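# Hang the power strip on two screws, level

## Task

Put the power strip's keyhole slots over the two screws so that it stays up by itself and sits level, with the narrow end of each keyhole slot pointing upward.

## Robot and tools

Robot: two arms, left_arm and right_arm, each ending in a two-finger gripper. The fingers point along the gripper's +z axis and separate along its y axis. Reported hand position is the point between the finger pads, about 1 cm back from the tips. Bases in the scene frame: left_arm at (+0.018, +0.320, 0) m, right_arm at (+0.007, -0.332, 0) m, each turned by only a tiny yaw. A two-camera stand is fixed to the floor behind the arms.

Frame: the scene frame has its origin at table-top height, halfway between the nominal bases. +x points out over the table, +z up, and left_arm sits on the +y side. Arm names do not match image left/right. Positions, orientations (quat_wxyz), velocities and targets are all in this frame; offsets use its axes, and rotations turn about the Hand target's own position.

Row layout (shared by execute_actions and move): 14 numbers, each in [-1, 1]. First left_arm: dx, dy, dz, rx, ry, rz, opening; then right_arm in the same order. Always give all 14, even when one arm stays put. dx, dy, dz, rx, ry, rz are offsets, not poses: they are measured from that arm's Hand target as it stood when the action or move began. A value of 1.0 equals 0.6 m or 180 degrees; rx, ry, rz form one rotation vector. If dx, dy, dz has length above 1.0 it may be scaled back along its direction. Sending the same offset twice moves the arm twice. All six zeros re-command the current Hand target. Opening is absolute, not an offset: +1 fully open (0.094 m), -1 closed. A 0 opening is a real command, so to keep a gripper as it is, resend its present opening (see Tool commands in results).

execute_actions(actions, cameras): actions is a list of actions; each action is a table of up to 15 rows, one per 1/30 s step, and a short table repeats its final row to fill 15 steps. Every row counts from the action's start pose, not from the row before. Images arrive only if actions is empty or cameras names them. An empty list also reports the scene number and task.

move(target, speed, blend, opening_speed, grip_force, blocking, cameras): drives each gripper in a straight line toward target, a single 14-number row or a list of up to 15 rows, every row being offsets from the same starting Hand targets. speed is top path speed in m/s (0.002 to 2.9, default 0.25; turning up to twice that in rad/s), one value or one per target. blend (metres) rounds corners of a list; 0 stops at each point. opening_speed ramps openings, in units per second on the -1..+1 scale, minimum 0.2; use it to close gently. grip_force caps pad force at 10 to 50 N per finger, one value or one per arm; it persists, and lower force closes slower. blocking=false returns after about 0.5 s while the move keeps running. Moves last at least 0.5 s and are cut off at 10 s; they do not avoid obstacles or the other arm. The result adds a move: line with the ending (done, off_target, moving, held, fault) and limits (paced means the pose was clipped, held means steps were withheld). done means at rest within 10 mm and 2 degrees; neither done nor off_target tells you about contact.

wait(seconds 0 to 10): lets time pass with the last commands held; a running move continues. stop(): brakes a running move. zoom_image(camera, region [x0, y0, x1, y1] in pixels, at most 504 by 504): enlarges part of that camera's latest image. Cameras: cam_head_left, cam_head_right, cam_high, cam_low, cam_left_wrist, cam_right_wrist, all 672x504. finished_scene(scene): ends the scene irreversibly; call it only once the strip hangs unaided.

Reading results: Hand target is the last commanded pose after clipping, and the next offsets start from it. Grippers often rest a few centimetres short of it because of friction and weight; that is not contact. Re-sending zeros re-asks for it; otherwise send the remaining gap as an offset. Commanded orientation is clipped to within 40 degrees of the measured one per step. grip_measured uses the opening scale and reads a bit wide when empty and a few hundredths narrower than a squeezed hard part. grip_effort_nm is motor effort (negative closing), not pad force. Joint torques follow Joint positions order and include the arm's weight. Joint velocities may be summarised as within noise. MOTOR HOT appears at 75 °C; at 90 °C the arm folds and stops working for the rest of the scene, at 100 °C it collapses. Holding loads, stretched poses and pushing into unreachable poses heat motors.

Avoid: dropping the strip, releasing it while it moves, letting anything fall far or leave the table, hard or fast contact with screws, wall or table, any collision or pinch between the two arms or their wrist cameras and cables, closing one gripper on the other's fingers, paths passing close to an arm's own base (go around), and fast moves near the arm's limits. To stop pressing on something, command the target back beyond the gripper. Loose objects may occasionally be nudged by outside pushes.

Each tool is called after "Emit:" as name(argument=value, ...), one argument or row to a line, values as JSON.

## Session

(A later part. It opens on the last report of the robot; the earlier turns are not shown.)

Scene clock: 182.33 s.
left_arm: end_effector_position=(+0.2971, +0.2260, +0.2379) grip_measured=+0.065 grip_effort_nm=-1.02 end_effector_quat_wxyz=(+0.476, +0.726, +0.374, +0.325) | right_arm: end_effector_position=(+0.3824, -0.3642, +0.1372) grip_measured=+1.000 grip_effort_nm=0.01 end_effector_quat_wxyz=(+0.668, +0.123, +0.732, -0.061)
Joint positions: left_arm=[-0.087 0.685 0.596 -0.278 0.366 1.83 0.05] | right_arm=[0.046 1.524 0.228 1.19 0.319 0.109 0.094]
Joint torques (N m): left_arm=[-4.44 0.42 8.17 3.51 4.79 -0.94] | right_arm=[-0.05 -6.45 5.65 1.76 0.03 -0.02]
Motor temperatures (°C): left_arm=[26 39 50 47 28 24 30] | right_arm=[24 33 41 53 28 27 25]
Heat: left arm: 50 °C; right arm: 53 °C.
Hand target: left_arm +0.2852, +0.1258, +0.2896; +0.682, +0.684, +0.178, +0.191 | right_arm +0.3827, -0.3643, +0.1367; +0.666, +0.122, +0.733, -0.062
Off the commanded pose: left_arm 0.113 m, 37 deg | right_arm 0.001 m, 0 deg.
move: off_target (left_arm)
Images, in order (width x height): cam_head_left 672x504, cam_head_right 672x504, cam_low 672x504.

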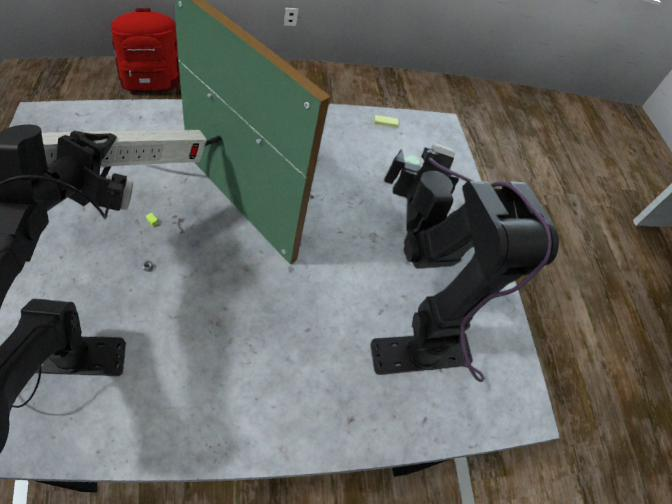

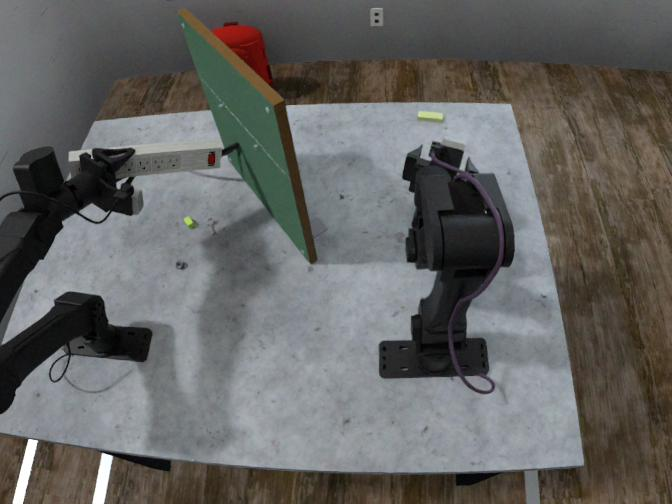

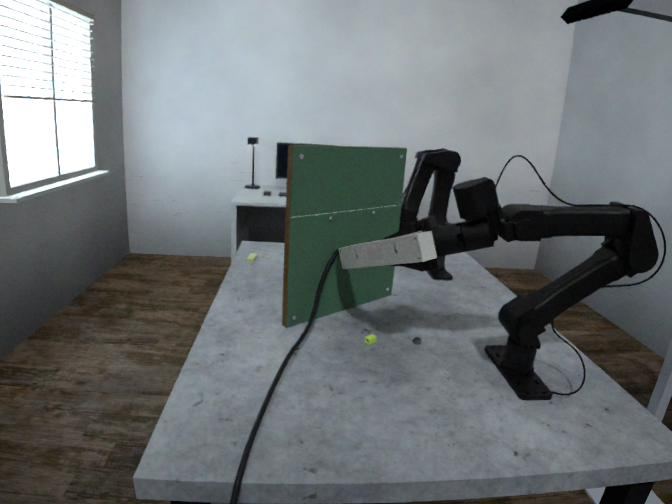

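Emit:
move(
  target=[
    [-0.1,0.2,0,0,0,0.2,-0.12,0,0,0,0,0,0,1],
    [-0.13,0.1,0,0,0,0.1,-0.12,0,0,0,0,0,0,1],
    [-0.13,0.03,0,0,0,0,-0.12,0,0,0,0,0,0,1],
  ],
  blend=0.03,
  speed=0.2,
  cameras=["cam_low","cam_head_left"],
)

Emit:
zoom_image(
  camera="cam_low",
  region=[280, 170, 420, 290],
)

Emit:
zoom_image(
  camera="cam_head_left",
  region=[100, 50, 330, 220],
)

Scene clock: 192.83 s.
left_arm: end_effector_position=(+0.2151, +0.1525, +0.2684) grip_measured=+0.065 grip_effort_nm=-1.02 end_effector_quat_wxyz=(+0.650, +0.703, +0.209, +0.197) | right_arm: end_effector_position=(+0.3824, -0.3642, +0.1372) grip_measured=+1.000 grip_effort_nm=0.01 end_effector_quat_wxyz=(+0.668, +0.123, +0.732, -0.061)
Joint positions: left_arm=[-0.164 0.46 0.436 -0.087 0.801 1.656 0.05] | right_arm=[0.046 1.524 0.228 1.19 0.319 0.109 0.094]
Joint torques (N m): left_arm=[-1.2 0.85 8.34 2.55 0.58 -0.68] | right_arm=[-0.02 -6.45 5.7 1.75 0.04 -0.03]
Motor temperatures (°C): left_arm=[26 37 51 56 35 24 30] | right_arm=[24 33 41 53 28 27 25]
Heat: left arm: 56 °C; right arm: 53 °C.
Hand target: left_arm +0.2072, +0.1438, +0.2895; +0.682, +0.684, +0.178, +0.191 | right_arm +0.3827, -0.3643, +0.1367; +0.666, +0.122, +0.733, -0.062
Off the commanded pose: left_arm 0.024 m, 6 deg | right_arm 0.001 m, 0 deg.
move: off_target (left_arm)
Images, in order (width x height): cam_head_left 672x504, cam_low 672x504.

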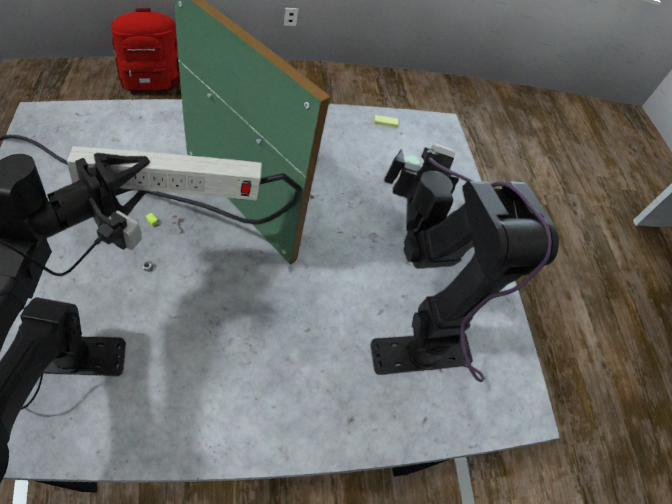

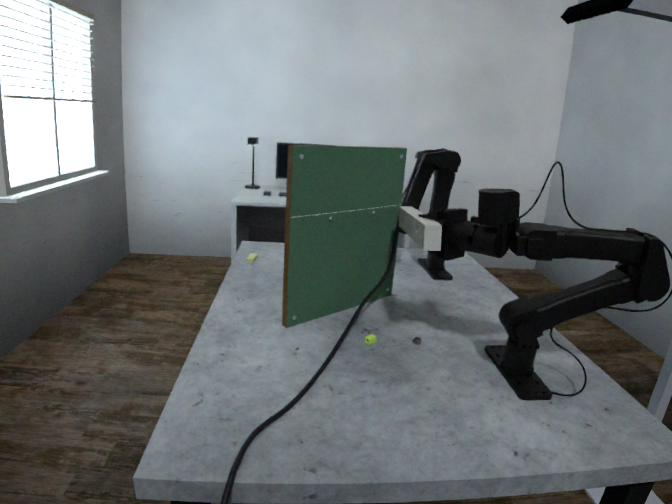

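Scaled by 3.600 from the camera's 672x504 image, which has a finer 960x720 frame.

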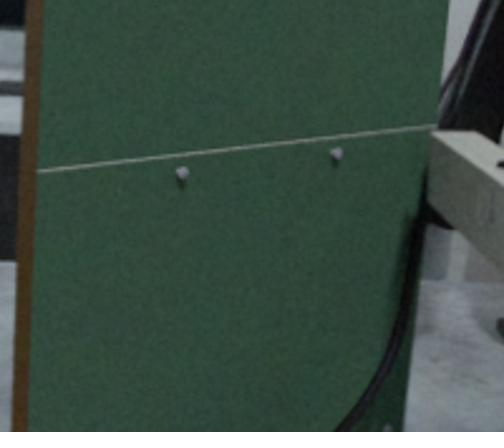

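Scaled by 2.191 from the camera's 672x504 image, which has a finer 960x720 frame.

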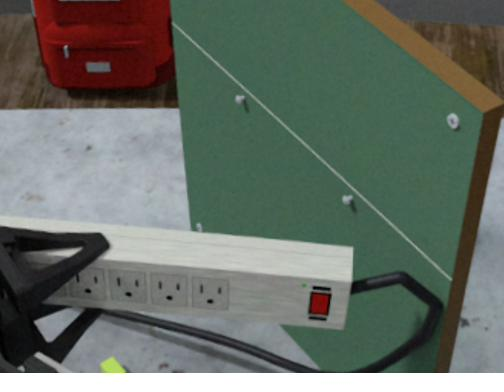

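Emit:
move(
  target=[
    [0.155,-0.073,0,0,0,0,-0.12,0,0,0,0,0,0,1],
  ],
  speed=0.2,
  cameras=["cam_low","cam_head_left"],
)

Emit:
zoom_image(
  camera="cam_low",
  region=[280, 170, 460, 320],
)

Emit:
zoom_image(
  camera="cam_head_left",
  region=[100, 50, 330, 220],
)

Scene clock: 197.83 s.
left_arm: end_effector_position=(+0.2778, +0.1001, +0.2427) grip_measured=+0.065 grip_effort_nm=-1.02 end_effector_quat_wxyz=(+0.653, +0.723, +0.179, +0.136) | right_arm: end_effector_position=(+0.3824, -0.3642, +0.1372) grip_measured=+1.000 grip_effort_nm=0.01 end_effector_quat_wxyz=(+0.668, +0.123, +0.732, -0.061)
Joint positions: left_arm=[-0.294 1.007 0.493 0.355 0.802 1.648 0.05] | right_arm=[0.046 1.524 0.228 1.19 0.319 0.109 0.094]
Joint torques (N m): left_arm=[0.09 -2.24 14.56 2.57 -0.67 -0.74] | right_arm=[-0.03 -6.45 5.7 1.75 0.02 -0.02]
Motor temperatures (°C): left_arm=[26 36 51 55 33 24 31] | right_arm=[24 33 41 53 28 27 25]
Heat: left arm: 55 °C; right arm: 53 °C.
Hand target: left_arm +0.3002, +0.1001, +0.2897; +0.682, +0.684, +0.178, +0.191 | right_arm +0.3827, -0.3643, +0.1367; +0.666, +0.122, +0.733, -0.062
Off the commanded pose: left_arm 0.052 m, 8 deg | right_arm 0.001 m, 0 deg.
move: off_target (left_arm)
Images, in order (width x height): cam_head_left 672x504, cam_low 672x504.

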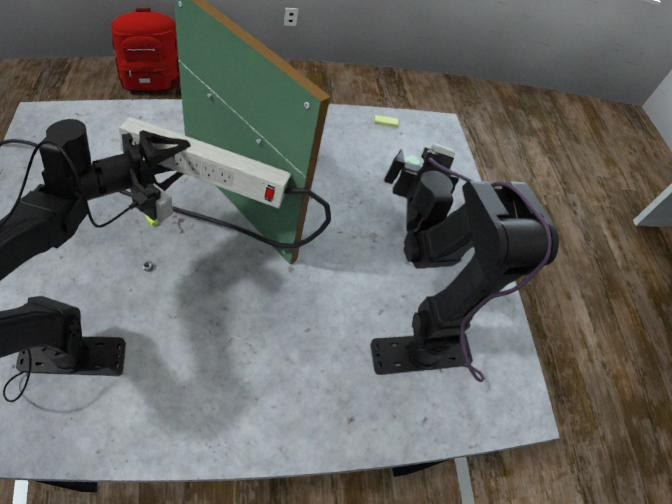

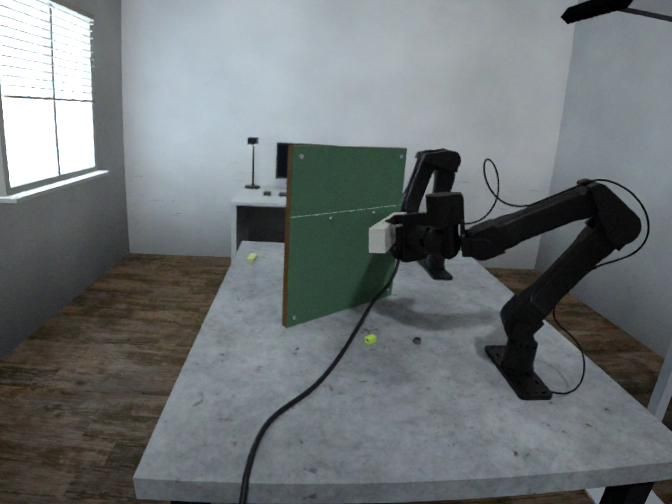

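Scaled by 2.800 from the camera's 672x504 image, which has a finer 960x720 frame.

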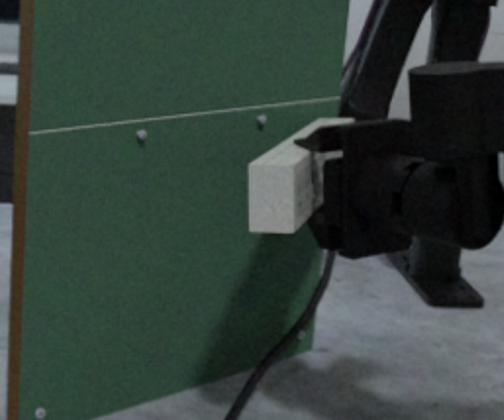

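Scaled by 2.191 from the camera's 672x504 image, which has a finer 960x720 frame.

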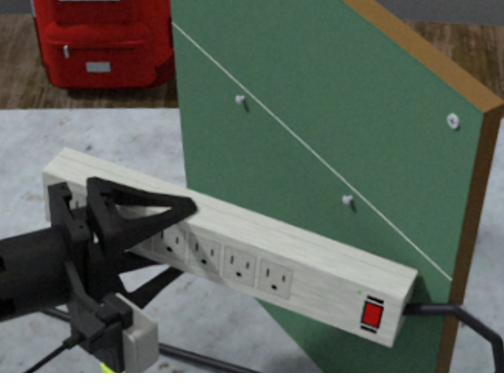

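Emit:
move(
  target=[
    [0.07,-0.09,0.01,-0.012,-0.016,0.02,-0.12,0,0,0,0,0,0,1],
  ],
  speed=0.15,
  cameras=["cam_low","cam_head_left"],
)

Emit:
zoom_image(
  camera="cam_low",
  region=[280, 170, 460, 320],
)

Emit:
zoom_image(
  camera="cam_head_left",
  region=[100, 50, 330, 220],
)

Scene clock: 206.73 s.
left_arm: end_effector_position=(+0.3298, +0.0533, +0.2456) grip_measured=+0.065 grip_effort_nm=-1.02 end_effector_quat_wxyz=(+0.650, +0.708, +0.192, +0.199) | right_arm: end_effector_position=(+0.3824, -0.3642, +0.1372) grip_measured=+1.000 grip_effort_nm=0.01 end_effector_quat_wxyz=(+0.668, +0.123, +0.732, -0.061)
Joint positions: left_arm=[-0.471 1.286 0.61 0.589 0.517 1.646 0.05] | right_arm=[0.046 1.524 0.228 1.19 0.319 0.109 0.094]
Joint torques (N m): left_arm=[-0.9 -3.96 14.04 2.59 -0.33 -0.71] | right_arm=[-0.05 -6.45 5.68 1.75 0.04 -0.01]
Motor temperatures (°C): left_arm=[26 35 53 56 31 25 31] | right_arm=[24 33 41 53 28 27 25]
Heat: left arm: 56 °C; right arm: 53 °C.
Hand target: left_arm +0.3421, +0.0460, +0.2957; +0.692, +0.660, +0.185, +0.226 | right_arm +0.3827, -0.3643, +0.1367; +0.666, +0.122, +0.733, -0.062
Off the commanded pose: left_arm 0.052 m, 8 deg | right_arm 0.001 m, 0 deg.
move: off_target (left_arm)
Images, in order (width x height): cam_head_left 672x504, cam_low 672x504.

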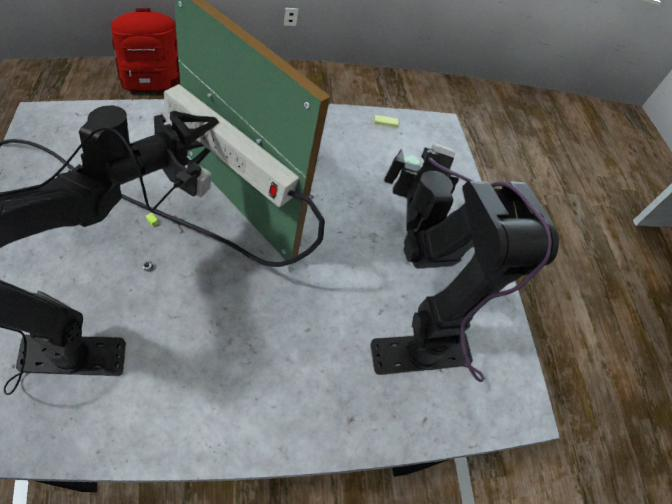

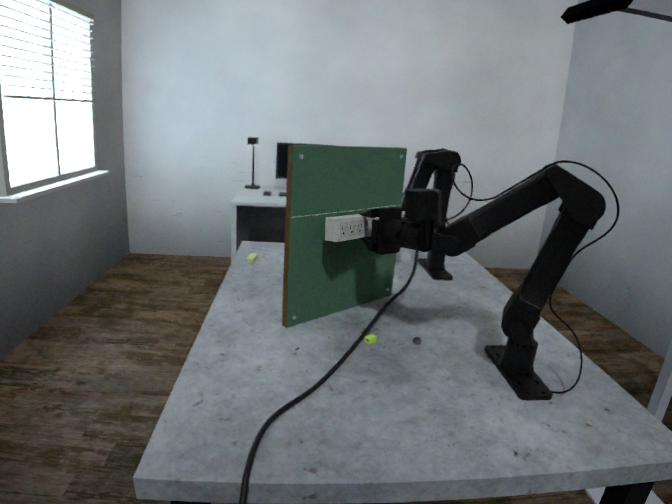

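Scaled by 2.800 from the camera's 672x504 image, which has a finer 960x720 frame.

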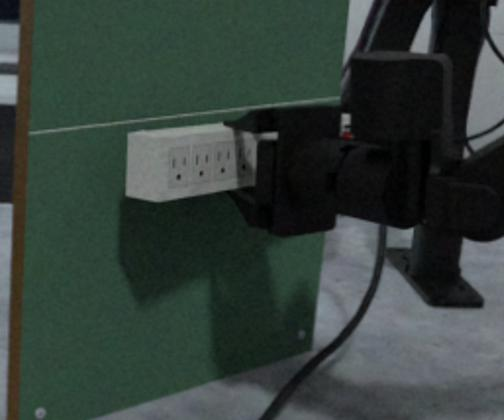

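Scaled by 2.191 from the camera's 672x504 image, which has a finer 960x720 frame.

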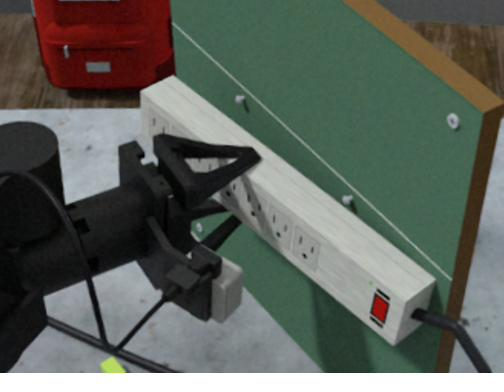

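Emit:
move(
  target=[
    [0,0,-0.07,0,0,0,-0.12,0,0,0,0,0,0,1],
    [0.038,-0.062,-0.07,0,0,0,-0.12,0,0,0,0,0,0,1],
  ],
  speed=0.08,
  grip_force=30,
  cameras=["cam_low","cam_head_left"],
)

Emit:
zoom_image(
  camera="cam_low",
  region=[280, 170, 460, 320],
)

Emit:
zoom_image(
  camera="cam_head_left",
  region=[160, 50, 330, 200],
)

Scene clock: 218.10 s.
left_arm: end_effector_position=(+0.3433, +0.0307, +0.2180) grip_measured=+0.074 grip_effort_nm=-0.66 end_effector_quat_wxyz=(+0.664, +0.695, +0.182, +0.204) | right_arm: end_effector_position=(+0.3824, -0.3642, +0.1372) grip_measured=+1.000 grip_effort_nm=0.01 end_effector_quat_wxyz=(+0.668, +0.123, +0.732, -0.061)
Joint positions: left_arm=[-0.516 1.489 0.587 0.864 0.48 1.631 0.05] | right_arm=[0.046 1.524 0.228 1.19 0.319 0.109 0.094]
Joint torques (N m): left_arm=[-3.4 -1.63 17.01 2.23 -0.83 -0.56] | right_arm=[-0.03 -6.46 5.7 1.75 0.03 -0.01]
Motor temperatures (°C): left_arm=[26 35 53 56 30 25 31] | right_arm=[24 33 41 53 28 27 25]
Heat: left arm: 56 °C; right arm: 53 °C.
Hand target: left_arm +0.3650, +0.0088, +0.2536; +0.692, +0.660, +0.185, +0.226 | right_arm +0.3827, -0.3643, +0.1367; +0.666, +0.122, +0.733, -0.062
Off the commanded pose: left_arm 0.047 m, 6 deg | right_arm 0.001 m, 0 deg.
grip_force (N): 30, 30
move: off_target (left_arm)
Images, in order (width x height): cam_head_left 672x504, cam_low 672x504.

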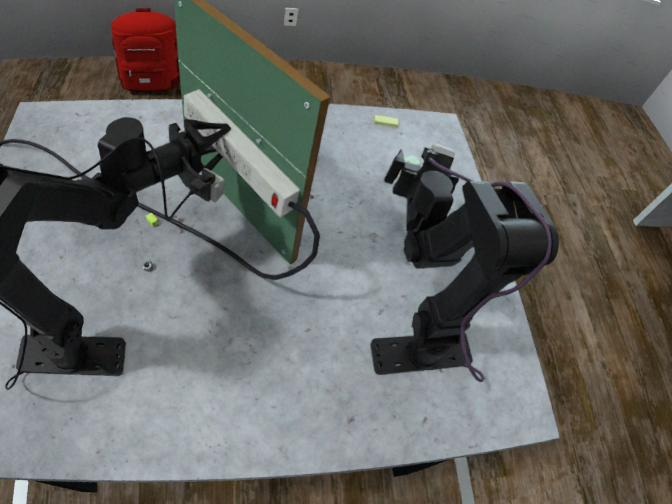

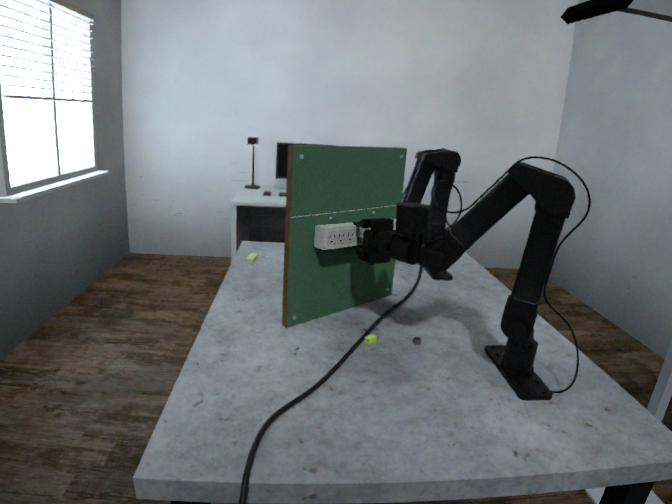

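Scaled by 2.800 from the camera's 672x504 image, which has a finer 960x720 frame.

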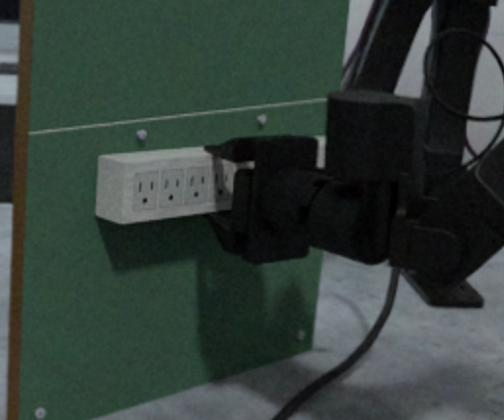

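Scaled by 2.965 from the camera's 672x504 image, which has a finer 960x720 frame.

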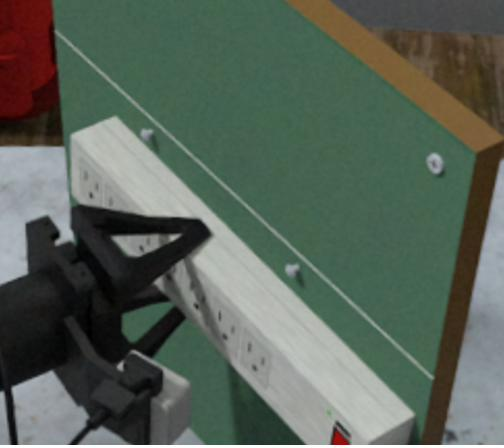

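Emit:
move(
  target=[
    [-0.035,0.056,0,-0.007,0.011,0,-0.12,0,0,0,0,0,0,1],
    [0,0.078,0.067,-0.007,0.011,0,-0.12,0,0,0,0,0,0,1],
  ],
  speed=0.12,
  blend=0.01,
  grip_force=50,
  cameras=["cam_low","cam_head_left"],
)

Emit:
zoom_image(
  camera="cam_low",
  region=[280, 190, 420, 290],
)

Emit:
zoom_image(
  camera="cam_head_left",
  region=[160, 50, 330, 200],
)

Scene clock: 245.30 s.
left_arm: end_effector_position=(+0.3609, +0.0558, +0.2346) grip_measured=+0.066 grip_effort_nm=-1.02 end_effector_quat_wxyz=(+0.648, +0.704, +0.215, +0.194) | right_arm: end_effector_position=(+0.3824, -0.3642, +0.1372) grip_measured=+1.000 grip_effort_nm=0.01 end_effector_quat_wxyz=(+0.668, +0.123, +0.732, -0.061)
Joint positions: left_arm=[-0.423 1.413 0.665 0.651 0.538 1.615 0.05] | right_arm=[0.046 1.524 0.228 1.19 0.319 0.109 0.094]
Joint torques (N m): left_arm=[0.53 -8.77 13.26 2.24 0.26 -0.86] | right_arm=[-0.03 -6.43 5.65 1.75 0.03 -0.02]
Motor temperatures (°C): left_arm=[26 33 59 58 29 25 30] | right_arm=[24 33 41 53 28 27 25]
Heat: left arm: 59 °C; right arm: 53 °C.
Hand target: left_arm +0.3650, +0.0556, +0.2938; +0.696, +0.656, +0.200, +0.212 | right_arm +0.3827, -0.3643, +0.1367; +0.666, +0.122, +0.733, -0.062
Off the commanded pose: left_arm 0.059 m, 8 deg | right_arm 0.001 m, 0 deg.
move: off_target (left_arm)
Images, in order (width x height): cam_head_left 672x504, cam_low 672x504.

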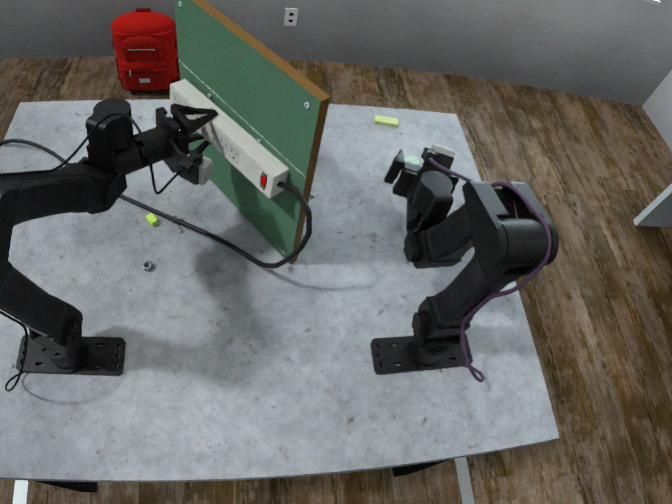

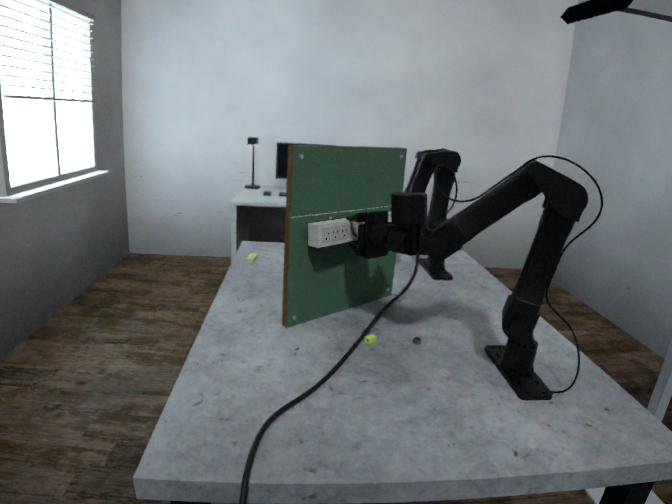

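Scaled by 3.600 from the camera's 672x504 image, which has a finer 960x720 frame.

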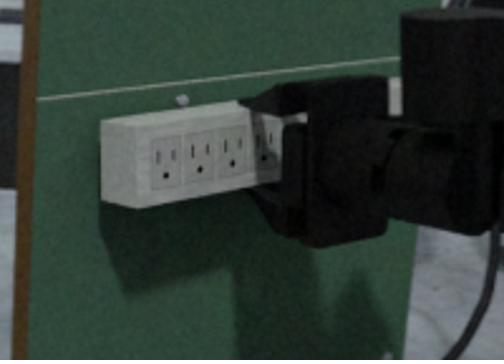

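Scaled by 2.965 from the camera's 672x504 image, which has a finer 960x720 frame.

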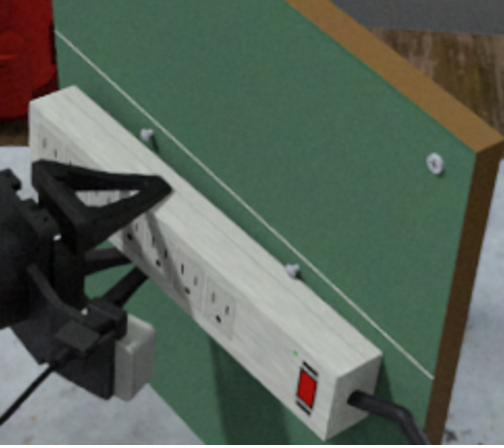

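Emit:
move(
  target=[
    [-0.01,0.016,0.042,0,0,-0.008,-0.12,0,0,0,0,0,0,1],
    [0.012,-0.019,0.042,0,0,-0.008,-0.12,0,0,0,0,0,0,1],
  ],
  speed=0.1,
  cameras=["cam_low","cam_head_left"],
)

Emit:
zoom_image(
  camera="cam_low",
  region=[280, 190, 420, 290],
)

Emit:
zoom_image(
  camera="cam_head_left",
  region=[160, 50, 330, 200],
)

Scene clock: 256.97 s.
left_arm: end_effector_position=(+0.3672, +0.0561, +0.2831) grip_measured=+0.066 grip_effort_nm=-1.02 end_effector_quat_wxyz=(+0.667, +0.690, +0.200, +0.199) | right_arm: end_effector_position=(+0.3824, -0.3642, +0.1372) grip_measured=+1.000 grip_effort_nm=0.01 end_effector_quat_wxyz=(+0.668, +0.123, +0.732, -0.061)
Joint positions: left_arm=[-0.404 1.373 0.784 0.552 0.574 1.599 0.05] | right_arm=[0.046 1.524 0.228 1.19 0.319 0.109 0.094]
Joint torques (N m): left_arm=[-1.63 -3.88 13.79 2.28 -0.17 -0.71] | right_arm=[-0.03 -6.43 5.65 1.75 0.03 -0.02]
Motor temperatures (°C): left_arm=[26 33 59 57 28 25 30] | right_arm=[24 33 41 53 28 27 25]
Heat: left arm: 59 °C; right arm: 53 °C.
Hand target: left_arm +0.3722, +0.0442, +0.3189; +0.699, +0.658, +0.192, +0.203 | right_arm +0.3827, -0.3643, +0.1367; +0.666, +0.122, +0.733, -0.062
Off the commanded pose: left_arm 0.038 m, 5 deg | right_arm 0.001 m, 0 deg.
move: off_target (left_arm)
Images, in order (width x height): cam_head_left 672x504, cam_low 672x504.

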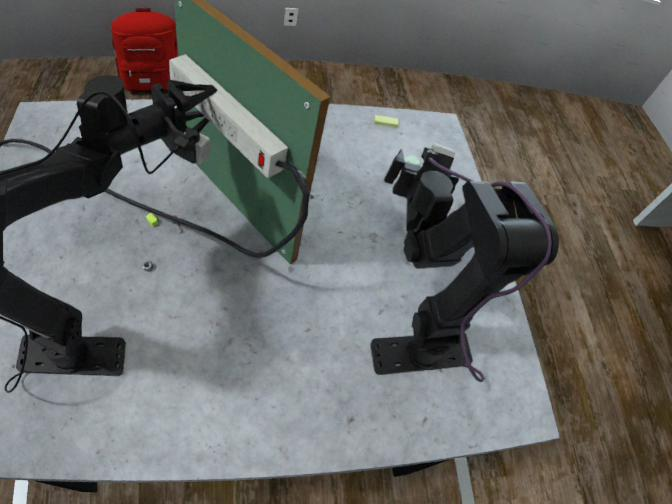

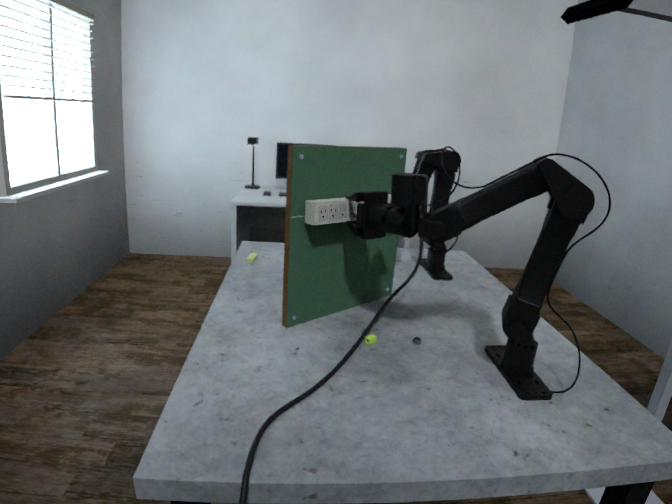

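Scaled by 3.600 from the camera's 672x504 image, which has a finer 960x720 frame.

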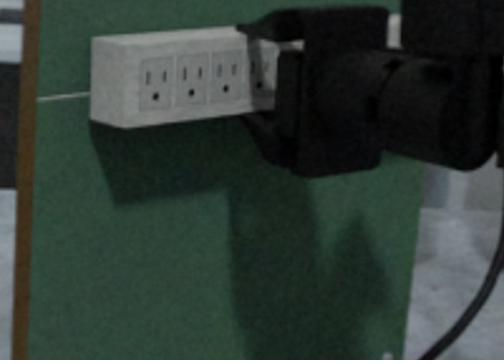

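Scaled by 2.965 from the camera's 672x504 image, which has a finer 960x720 frame.

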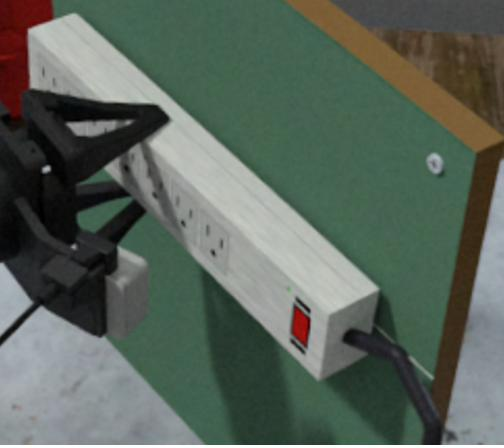

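Emit:
move(
  target=[
    [-0.026,0.026,-0.012,0,0,0,-0.12,0,0,0,0,0,0,1],
    [-0.026,0.026,-0.05,0,0,0,-0.12,0,0,0,0,0,0,1],
    [0.01,-0.03,-0.05,0,0,0,-0.12,0,0,0,0,0,0,1],
  ],
  speed=0.1,
  cameras=["cam_low","cam_head_left"],
)

Emit:
zoom_image(
  camera="cam_head_left",
  region=[160, 50, 330, 200],
)

Scene clock: 265.00 s.
left_arm: end_effector_position=(+0.3640, +0.0532, +0.2576) grip_measured=+0.066 grip_effort_nm=-1.02 end_effector_quat_wxyz=(+0.670, +0.687, +0.199, +0.200) | right_arm: end_effector_position=(+0.3824, -0.3642, +0.1372) grip_measured=+1.000 grip_effort_nm=0.01 end_effector_quat_wxyz=(+0.668, +0.123, +0.732, -0.061)
Joint positions: left_arm=[-0.418 1.417 0.699 0.692 0.56 1.593 0.05] | right_arm=[0.046 1.524 0.228 1.19 0.319 0.109 0.094]
Joint torques (N m): left_arm=[-4.12 -0.72 17.03 2.33 -0.45 -0.62] | right_arm=[-0.05 -6.42 5.67 1.75 0.02 -0.01]
Motor temperatures (°C): left_arm=[26 33 58 58 28 25 31] | right_arm=[24 33 41 53 28 27 25]
Heat: left arm: 58 °C; right arm: 53 °C.
Hand target: left_arm +0.3782, +0.0262, +0.2890; +0.699, +0.658, +0.191, +0.203 | right_arm +0.3827, -0.3643, +0.1367; +0.666, +0.122, +0.733, -0.062
Off the commanded pose: left_arm 0.044 m, 5 deg | right_arm 0.001 m, 0 deg.
move: off_target (left_arm)
Images, in order (width x height): cam_head_left 672x504, cam_low 672x504.

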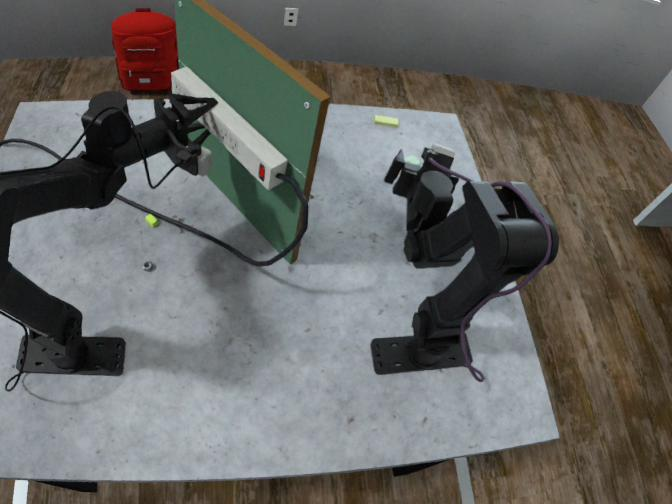

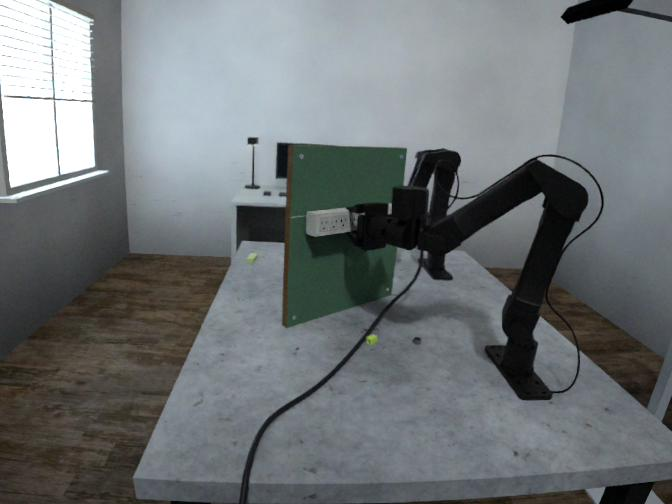

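Scaled by 2.965 from the camera's 672x504 image, which has a finer 960x720 frame.

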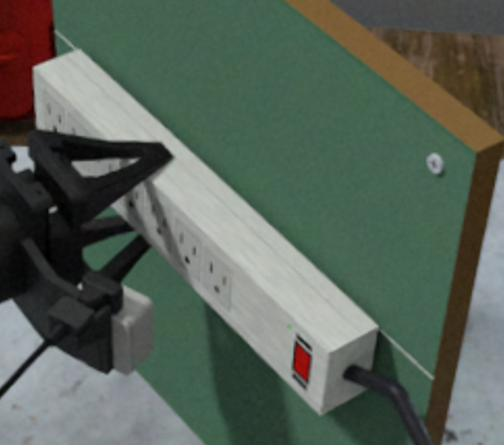

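Emit:
move(
  target=[
    [-0.015,0.03,0,0,0,0,-0.12,0,0,0,0,0,0,1],
    [-0.01,0.033,0.012,0,0,0,-0.12,0,0,0,0,0,0,1],
    [0.0057,0.0035,0.012,0,0,0,-0.12,0,0,0,0,0,0,1],
  ],
  speed=0.1,
)

Emit:
move(
  target=[
    [-0.02,0.035,0.01,0,0,0,-0.12,0,0,0,0,0,0,1],
    [0,0,0.01,0,0,0,-0.12,0,0,0,0,0,0,1],
  ],
  speed=0.1,
)

Emit:
move(
  target=[
    [-0.02,0.035,0,0,0,0,-0.12,0,0,0,0,0,0,1],
    [-0.0042,-0.0027,0,0,0,0,-0.12,0,0,0,0,0,0,1],
  ],
  speed=0.1,
)

Scene clock: 277.50 s.
left_arm: end_effector_position=(+0.3642, +0.0536, +0.2578) grip_measured=+0.066 grip_effort_nm=-1.02 end_effector_quat_wxyz=(+0.669, +0.689, +0.197, +0.195) | right_arm: end_effector_position=(+0.3824, -0.3642, +0.1372) grip_measured=+1.000 grip_effort_nm=0.01 end_effector_quat_wxyz=(+0.668, +0.123, +0.732, -0.061)
Joint positions: left_arm=[-0.41 1.417 0.707 0.677 0.578 1.594 0.05] | right_arm=[0.046 1.524 0.228 1.19 0.319 0.109 0.094]
Joint torques (N m): left_arm=[-3.77 -1.28 18.28 2.15 -0.57 -0.71] | right_arm=[-0.05 -6.45 5.65 1.75 0.03 -0.02]
Motor temperatures (°C): left_arm=[26 33 61 59 28 25 31] | right_arm=[24 33 41 53 28 27 25]
Heat: left arm: 61 °C; right arm: 53 °C.
Hand target: left_arm +0.3816, +0.0282, +0.2961; +0.699, +0.658, +0.191, +0.203 | right_arm +0.3827, -0.3643, +0.1367; +0.666, +0.122, +0.733, -0.062
Off the commanded pose: left_arm 0.049 m, 5 deg | right_arm 0.001 m, 0 deg.
move: off_target (left_arm)

Scene clock: 278.77 s.
left_arm: end_effector_position=(+0.3644, +0.0538, +0.2587) grip_measured=+0.066 grip_effort_nm=-1.02 end_effector_quat_wxyz=(+0.664, +0.694, +0.201, +0.191) | right_arm: end_effector_position=(+0.3824, -0.3642, +0.1372) grip_measured=+1.000 grip_effort_nm=0.01 end_effector_quat_wxyz=(+0.668, +0.123, +0.732, -0.061)
Joint positions: left_arm=[-0.41 1.408 0.722 0.633 0.578 1.598 0.05] | right_arm=[0.046 1.524 0.228 1.19 0.319 0.109 0.094]
Joint torques (N m): left_arm=[-3.75 -1.55 18.5 2.28 -0.53 -0.75] | right_arm=[-0.05 -6.43 5.67 1.75 0.04 -0.02]
Motor temperatures (°C): left_arm=[26 33 62 59 28 25 31] | right_arm=[24 33 41 53 28 27 25]
Heat: left arm: 62 °C; right arm: 53 °C.
Hand target: left_arm +0.3817, +0.0283, +0.3022; +0.699, +0.658, +0.192, +0.203 | right_arm +0.3827, -0.3643, +0.1367; +0.666, +0.122, +0.733, -0.062
Off the commanded pose: left_arm 0.053 m, 6 deg | right_arm 0.001 m, 0 deg.
move: off_target (left_arm)

Scene clock: 280.00 s.
left_arm: end_effector_position=(+0.3642, +0.0539, +0.2588) grip_measured=+0.066 grip_effort_nm=-1.02 end_effector_quat_wxyz=(+0.663, +0.695, +0.203, +0.192) | right_arm: end_effector_position=(+0.3824, -0.3642, +0.1372) grip_measured=+1.000 grip_effort_nm=0.01 end_effector_quat_wxyz=(+0.668, +0.123, +0.732, -0.061)
Joint positions: left_arm=[-0.412 1.404 0.723 0.625 0.573 1.599 0.05] | right_arm=[0.046 1.524 0.228 1.19 0.319 0.109 0.094]
Joint torques (N m): left_arm=[-4.36 -1.8 17.98 2.39 -0.51 -0.75] | right_arm=[-0.03 -6.45 5.68 1.75 0.04 -0.03]
Motor temperatures (°C): left_arm=[26 33 61 59 28 25 31] | right_arm=[24 33 41 53 28 27 25]
Heat: left arm: 61 °C; right arm: 53 °C.
Hand target: left_arm +0.3791, +0.0267, +0.3021; +0.699, +0.658, +0.192, +0.203 | right_arm +0.3827, -0.3643, +0.1367; +0.666, +0.122, +0.733, -0.062
Off the commanded pose: left_arm 0.053 m, 6 deg | right_arm 0.001 m, 0 deg.
move: off_target (left_arm)

Emit:
move(
  target=[
    [-0.035,0.06,0.005,0,0,0,-0.12,0,0,0,0,0,0,1],
    [-0.035,0.06,0.0,0,0,0,-0.12,0,0,0,0,0,0,1],
  ],
  speed=0.12,
)

Emit:
move(
  target=[
    [0.034,-0.056,0,0,0,0,-0.12,0,0,0,0,0,0,1],
  ],
  speed=0.1,
)

Scene clock: 285.47 s.
left_arm: end_effector_position=(+0.3639, +0.0623, +0.2706) grip_measured=+0.066 grip_effort_nm=-1.02 end_effector_quat_wxyz=(+0.667, +0.687, +0.203, +0.204) | right_arm: end_effector_position=(+0.3824, -0.3642, +0.1372) grip_measured=+1.000 grip_effort_nm=0.01 end_effector_quat_wxyz=(+0.668, +0.123, +0.732, -0.061)
Joint positions: left_arm=[-0.394 1.367 0.723 0.612 0.572 1.598 0.05] | right_arm=[0.046 1.524 0.228 1.19 0.319 0.109 0.094]
Joint torques (N m): left_arm=[0.18 -7.15 9.52 2.21 0.29 -0.74] | right_arm=[-0.02 -6.48 5.68 1.75 0.03 -0.01]
Motor temperatures (°C): left_arm=[26 32 61 59 28 25 31] | right_arm=[24 33 41 53 28 27 25]
Heat: left arm: 61 °C; right arm: 53 °C.
Hand target: left_arm +0.3581, +0.0627, +0.3021; +0.699, +0.658, +0.192, +0.203 | right_arm +0.3827, -0.3643, +0.1367; +0.666, +0.122, +0.733, -0.062
Off the commanded pose: left_arm 0.032 m, 5 deg | right_arm 0.001 m, 0 deg.
move: off_target (left_arm)

Scene clock: 286.17 s.
left_arm: end_effector_position=(+0.3655, +0.0550, +0.2666) grip_measured=+0.066 grip_effort_nm=-1.02 end_effector_quat_wxyz=(+0.666, +0.690, +0.202, +0.200) | right_arm: end_effector_position=(+0.3824, -0.3642, +0.1372) grip_measured=+1.000 grip_effort_nm=0.01 end_effector_quat_wxyz=(+0.668, +0.123, +0.732, -0.061)
Joint positions: left_arm=[-0.411 1.395 0.733 0.622 0.564 1.598 0.05] | right_arm=[0.046 1.524 0.228 1.19 0.319 0.109 0.094]
Joint torques (N m): left_arm=[-3.6 -0.95 16.99 2.37 -0.41 -0.74] | right_arm=[-0.03 -6.45 5.68 1.75 0.03 -0.01]
Motor temperatures (°C): left_arm=[26 32 61 59 28 25 31] | right_arm=[24 33 41 53 28 27 25]
Heat: left arm: 61 °C; right arm: 53 °C.
Hand target: left_arm +0.3785, +0.0290, +0.3021; +0.699, +0.658, +0.191, +0.203 | right_arm +0.3827, -0.3643, +0.1367; +0.666, +0.122, +0.733, -0.062
Off the commanded pose: left_arm 0.046 m, 5 deg | right_arm 0.001 m, 0 deg.
move: off_target (left_arm)

Emit:
move(
  target=[
    [-0.034,0.058,-0.008,0,0,0,-0.12,0,0,0,0,0,0,1],
    [0,0,-0.008,0,0,0,-0.12,0,0,0,0,0,0,1],
  ],
  speed=0.12,
)

Emit:
move(
  target=[
    [-0.034,0.058,0,0,0,0,-0.12,0,0,0,0,0,0,1],
    [-0.0057,-0.0035,0,0,0,0,-0.12,0,0,0,0,0,0,1],
  ],
  speed=0.12,
)

Emit:
move(
  target=[
    [-0.034,0.058,0.008,0,0,0,-0.12,0,0,0,0,0,0,1],
    [0,0,0.008,0,0,0,-0.12,0,0,0,0,0,0,1],
  ],
  speed=0.12,
  cameras=["cam_low","cam_head_left"],
)

Emit:
zoom_image(
  camera="cam_head_left",
  region=[160, 50, 330, 200],
)

Emit:
zoom_image(
  camera="cam_low",
  region=[280, 190, 420, 290],
)

Scene clock: 295.00 s.
left_arm: end_effector_position=(+0.3668, +0.0561, +0.2666) grip_measured=+0.066 grip_effort_nm=-1.03 end_effector_quat_wxyz=(+0.669, +0.687, +0.200, +0.203) | right_arm: end_effector_position=(+0.3824, -0.3642, +0.1372) grip_measured=+1.000 grip_effort_nm=0.01 end_effector_quat_wxyz=(+0.668, +0.123, +0.732, -0.061)
Joint positions: left_arm=[-0.406 1.402 0.728 0.647 0.568 1.597 0.05] | right_arm=[0.046 1.524 0.228 1.19 0.319 0.109 0.094]
Joint torques (N m): left_arm=[-4.37 -0.92 16.35 2.37 -0.45 -0.69] | right_arm=[-0.05 -6.46 5.68 1.76 0.03 -0.02]
Motor temperatures (°C): left_arm=[27 32 62 60 28 25 31] | right_arm=[24 33 41 53 28 27 25]
Heat: left arm: 62 °C; right arm: 53 °C.
Hand target: left_arm +0.3785, +0.0291, +0.2975; +0.699, +0.658, +0.191, +0.204 | right_arm +0.3827, -0.3643, +0.1367; +0.666, +0.122, +0.733, -0.062
Off the commanded pose: left_arm 0.043 m, 5 deg | right_arm 0.001 m, 0 deg.
move: off_target (left_arm)

Scene clock: 296.43 s.
left_arm: end_effector_position=(+0.3659, +0.0554, +0.2704) grip_measured=+0.066 grip_effort_nm=-1.02 end_effector_quat_wxyz=(+0.672, +0.684, +0.197, +0.206) | right_arm: end_effector_position=(+0.3824, -0.3642, +0.1372) grip_measured=+1.000 grip_effort_nm=0.01 end_effector_quat_wxyz=(+0.668, +0.123, +0.732, -0.061)
Joint positions: left_arm=[-0.41 1.397 0.728 0.655 0.563 1.596 0.05] | right_arm=[0.046 1.524 0.228 1.19 0.319 0.109 0.094]
Joint torques (N m): left_arm=[-4.96 -0.96 15.8 2.23 -0.58 -0.72] | right_arm=[-0.05 -6.41 5.68 1.75 0.03 -0.01]
Motor temperatures (°C): left_arm=[27 32 61 60 28 25 31] | right_arm=[24 33 41 53 28 27 25]
Heat: left arm: 61 °C; right arm: 53 °C.
Hand target: left_arm +0.3751, +0.0269, +0.2974; +0.699, +0.658, +0.191, +0.203 | right_arm +0.3827, -0.3643, +0.1367; +0.666, +0.122, +0.733, -0.062
Off the commanded pose: left_arm 0.040 m, 4 deg | right_arm 0.001 m, 0 deg.
move: off_target (left_arm)

Scene clock: 297.83 s.
left_arm: end_effector_position=(+0.3639, +0.0533, +0.2733) grip_measured=+0.066 grip_effort_nm=-1.02 end_effector_quat_wxyz=(+0.672, +0.684, +0.199, +0.204) | right_arm: end_effector_position=(+0.3824, -0.3642, +0.1372) grip_measured=+1.000 grip_effort_nm=0.01 end_effector_quat_wxyz=(+0.668, +0.123, +0.732, -0.061)
Joint positions: left_arm=[-0.42 1.387 0.735 0.634 0.553 1.592 0.05] | right_arm=[0.046 1.524 0.228 1.19 0.319 0.109 0.094]
Joint torques (N m): left_arm=[-4.15 -0.65 16.32 2.29 -0.44 -0.62] | right_arm=[-0.03 -6.42 5.64 1.76 0.04 -0.02]
Motor temperatures (°C): left_arm=[27 32 61 60 28 25 31] | right_arm=[24 33 41 53 28 27 25]
Heat: left arm: 61 °C; right arm: 53 °C.
Hand target: left_arm +0.3750, +0.0269, +0.3024; +0.699, +0.658, +0.191, +0.203 | right_arm +0.3827, -0.3643, +0.1367; +0.666, +0.122, +0.733, -0.062
Off the commanded pose: left_arm 0.041 m, 4 deg | right_arm 0.001 m, 0 deg.
move: off_target (left_arm)
Images, in order (width x height): cam_head_left 672x504, cam_low 672x504.

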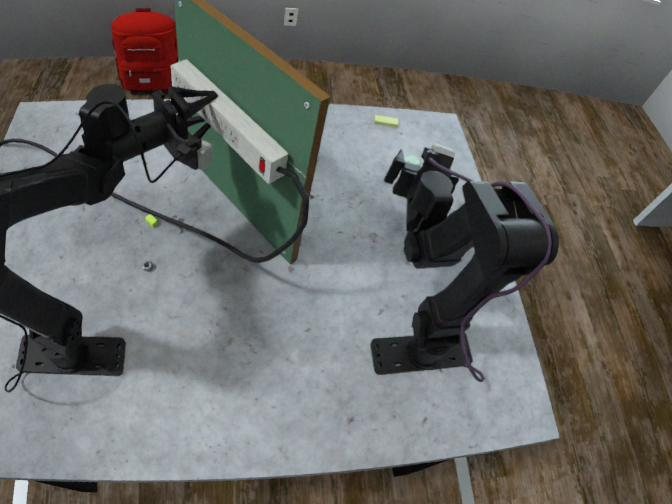

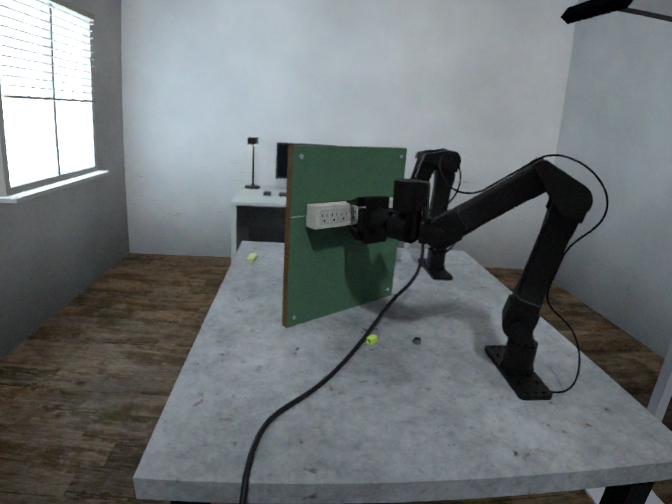

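Scaled by 2.965 from the camera's 672x504 image, which has a finer 960x720 frame.

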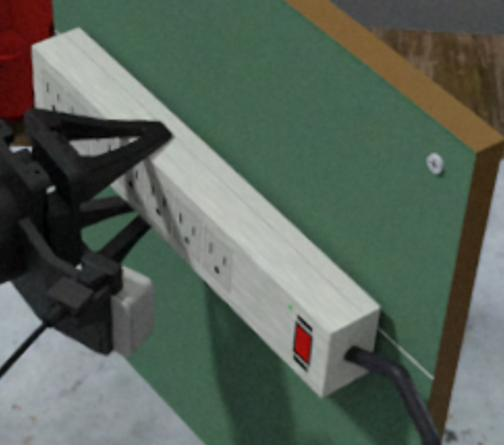

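Scaled by 3.600 from the camera's 672x504 image, which has a finer 960x720 frame.

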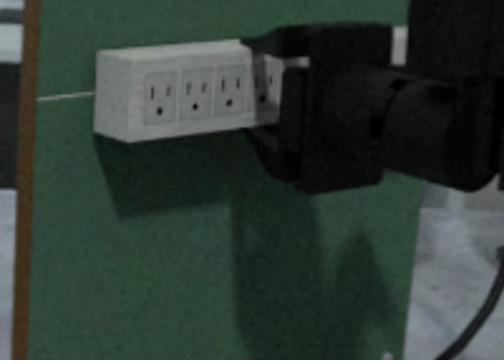

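Emit:
move(
  target=[
    [-0.03,0.062,-0.03,0,0,0,-0.12,0,0,0,0,0,0,1],
    [-0.027,0.062,-0.02,0,0,0,-0.12,0,0,0,0,0,0,1],
    [0.007,0.0045,-0.02,0,0,0,-0.12,0,0,0,0,0,0,1],
  ],
  speed=0.12,
)

Emit:
move(
  target=[
    [-0.03,0.062,0,0,0,0,-0.12,0,0,0,0,0,0,1],
    [0.0042,0.0027,0,0,0,0,-0.12,0,0,0,0,0,0,1],
  ],
  speed=0.12,
)

Emit:
move(
  target=[
    [-0.03,0.062,0,0,0,0,-0.12,0,0,0,0,0,0,1],
    [0.0042,0.0027,0,0,0,0,-0.12,0,0,0,0,0,0,1],
  ],
  speed=0.12,
)

Emit:
move(
  target=[
    [-0.03,0.062,-0.02,0,0,0,-0.12,0,0,0,0,0,0,1],
    [-0.0042,-0.0027,-0.01,0,0,0,-0.12,0,0,0,0,0,0,1],
  ],
  speed=0.12,
)

Scene clock: 307.90 s.
left_arm: end_effector_position=(+0.3658, +0.0556, +0.2571) grip_measured=+0.066 grip_effort_nm=-1.02 end_effector_quat_wxyz=(+0.670, +0.686, +0.202, +0.199) | right_arm: end_effector_position=(+0.3824, -0.3642, +0.1372) grip_measured=+1.000 grip_effort_nm=0.01 end_effector_quat_wxyz=(+0.668, +0.123, +0.732, -0.061)
Joint positions: left_arm=[-0.409 1.419 0.699 0.694 0.567 1.588 0.05] | right_arm=[0.046 1.524 0.228 1.19 0.319 0.109 0.094]
Joint torques (N m): left_arm=[-3.93 -1.07 17.24 2.21 -0.43 -0.61] | right_arm=[-0.08 -6.41 5.68 1.76 0.03 -0.03]
Motor temperatures (°C): left_arm=[27 32 63 60 28 25 31] | right_arm=[24 33 41 53 28 27 25]
Heat: left arm: 63 °C; right arm: 53 °C.
Hand target: left_arm +0.3793, +0.0297, +0.2901; +0.699, +0.658, +0.192, +0.203 | right_arm +0.3827, -0.3643, +0.1367; +0.666, +0.122, +0.733, -0.062
Off the commanded pose: left_arm 0.044 m, 5 deg | right_arm 0.001 m, 0 deg.
move: off_target (left_arm)

Scene clock: 309.33 s.
left_arm: end_effector_position=(+0.3692, +0.0582, +0.2596) grip_measured=+0.066 grip_effort_nm=-1.02 end_effector_quat_wxyz=(+0.672, +0.684, +0.201, +0.202) | right_arm: end_effector_position=(+0.3824, -0.3642, +0.1372) grip_measured=+1.000 grip_effort_nm=0.01 end_effector_quat_wxyz=(+0.668, +0.123, +0.732, -0.061)
Joint positions: left_arm=[-0.396 1.425 0.707 0.698 0.578 1.588 0.05] | right_arm=[0.046 1.524 0.228 1.19 0.319 0.109 0.094]
Joint torques (N m): left_arm=[-4.29 -1.17 16.99 2.2 -0.47 -0.63] | right_arm=[-0.03 -6.43 5.68 1.75 0.04 -0.01]
Motor temperatures (°C): left_arm=[27 32 63 60 28 25 31] | right_arm=[24 33 41 53 28 27 25]
Heat: left arm: 63 °C; right arm: 53 °C.
Hand target: left_arm +0.3818, +0.0313, +0.2903; +0.699, +0.658, +0.191, +0.203 | right_arm +0.3827, -0.3643, +0.1367; +0.666, +0.122, +0.733, -0.062
Off the commanded pose: left_arm 0.043 m, 4 deg | right_arm 0.001 m, 0 deg.
move: off_target (left_arm)

Scene clock: 310.73 s.
left_arm: end_effector_position=(+0.3719, +0.0602, +0.2608) grip_measured=+0.066 grip_effort_nm=-1.02 end_effector_quat_wxyz=(+0.673, +0.683, +0.200, +0.203) | right_arm: end_effector_position=(+0.3824, -0.3642, +0.1372) grip_measured=+1.000 grip_effort_nm=0.01 end_effector_quat_wxyz=(+0.668, +0.123, +0.732, -0.061)
Joint positions: left_arm=[-0.386 1.431 0.713 0.703 0.586 1.588 0.05] | right_arm=[0.046 1.524 0.228 1.19 0.319 0.109 0.094]
Joint torques (N m): left_arm=[-4.3 -1.01 16.88 2.14 -0.5 -0.63] | right_arm=[-0.06 -6.41 5.68 1.75 0.03 -0.03]
Motor temperatures (°C): left_arm=[27 32 63 59 28 25 31] | right_arm=[24 33 41 53 28 27 25]
Heat: left arm: 63 °C; right arm: 53 °C.
Hand target: left_arm +0.3843, +0.0329, +0.2903; +0.699, +0.658, +0.191, +0.203 | right_arm +0.3827, -0.3643, +0.1367; +0.666, +0.122, +0.733, -0.062
Off the commanded pose: left_arm 0.042 m, 4 deg | right_arm 0.001 m, 0 deg.
move: off_target (left_arm)

Scene clock: 312.17 s.
left_arm: end_effector_position=(+0.3712, +0.0601, +0.2508) grip_measured=+0.066 grip_effort_nm=-1.02 end_effector_quat_wxyz=(+0.671, +0.685, +0.203, +0.201) | right_arm: end_effector_position=(+0.3824, -0.3642, +0.1372) grip_measured=+1.000 grip_effort_nm=0.01 end_effector_quat_wxyz=(+0.668, +0.123, +0.732, -0.061)
Joint positions: left_arm=[-0.388 1.446 0.69 0.733 0.583 1.587 0.05] | right_arm=[0.046 1.524 0.228 1.19 0.319 0.109 0.094]
Joint torques (N m): left_arm=[-4.88 -1.98 16.84 2.15 -0.51 -0.63] | right_arm=[-0.03 -6.46 5.65 1.75 0.03 -0.02]
Motor temperatures (°C): left_arm=[27 32 63 60 28 25 31] | right_arm=[24 33 41 53 28 27 25]
Heat: left arm: 63 °C; right arm: 53 °C.
Hand target: left_arm +0.3818, +0.0313, +0.2843; +0.699, +0.658, +0.191, +0.203 | right_arm +0.3827, -0.3643, +0.1367; +0.666, +0.122, +0.733, -0.062
Off the commanded pose: left_arm 0.045 m, 5 deg | right_arm 0.001 m, 0 deg.
move: off_target (left_arm)


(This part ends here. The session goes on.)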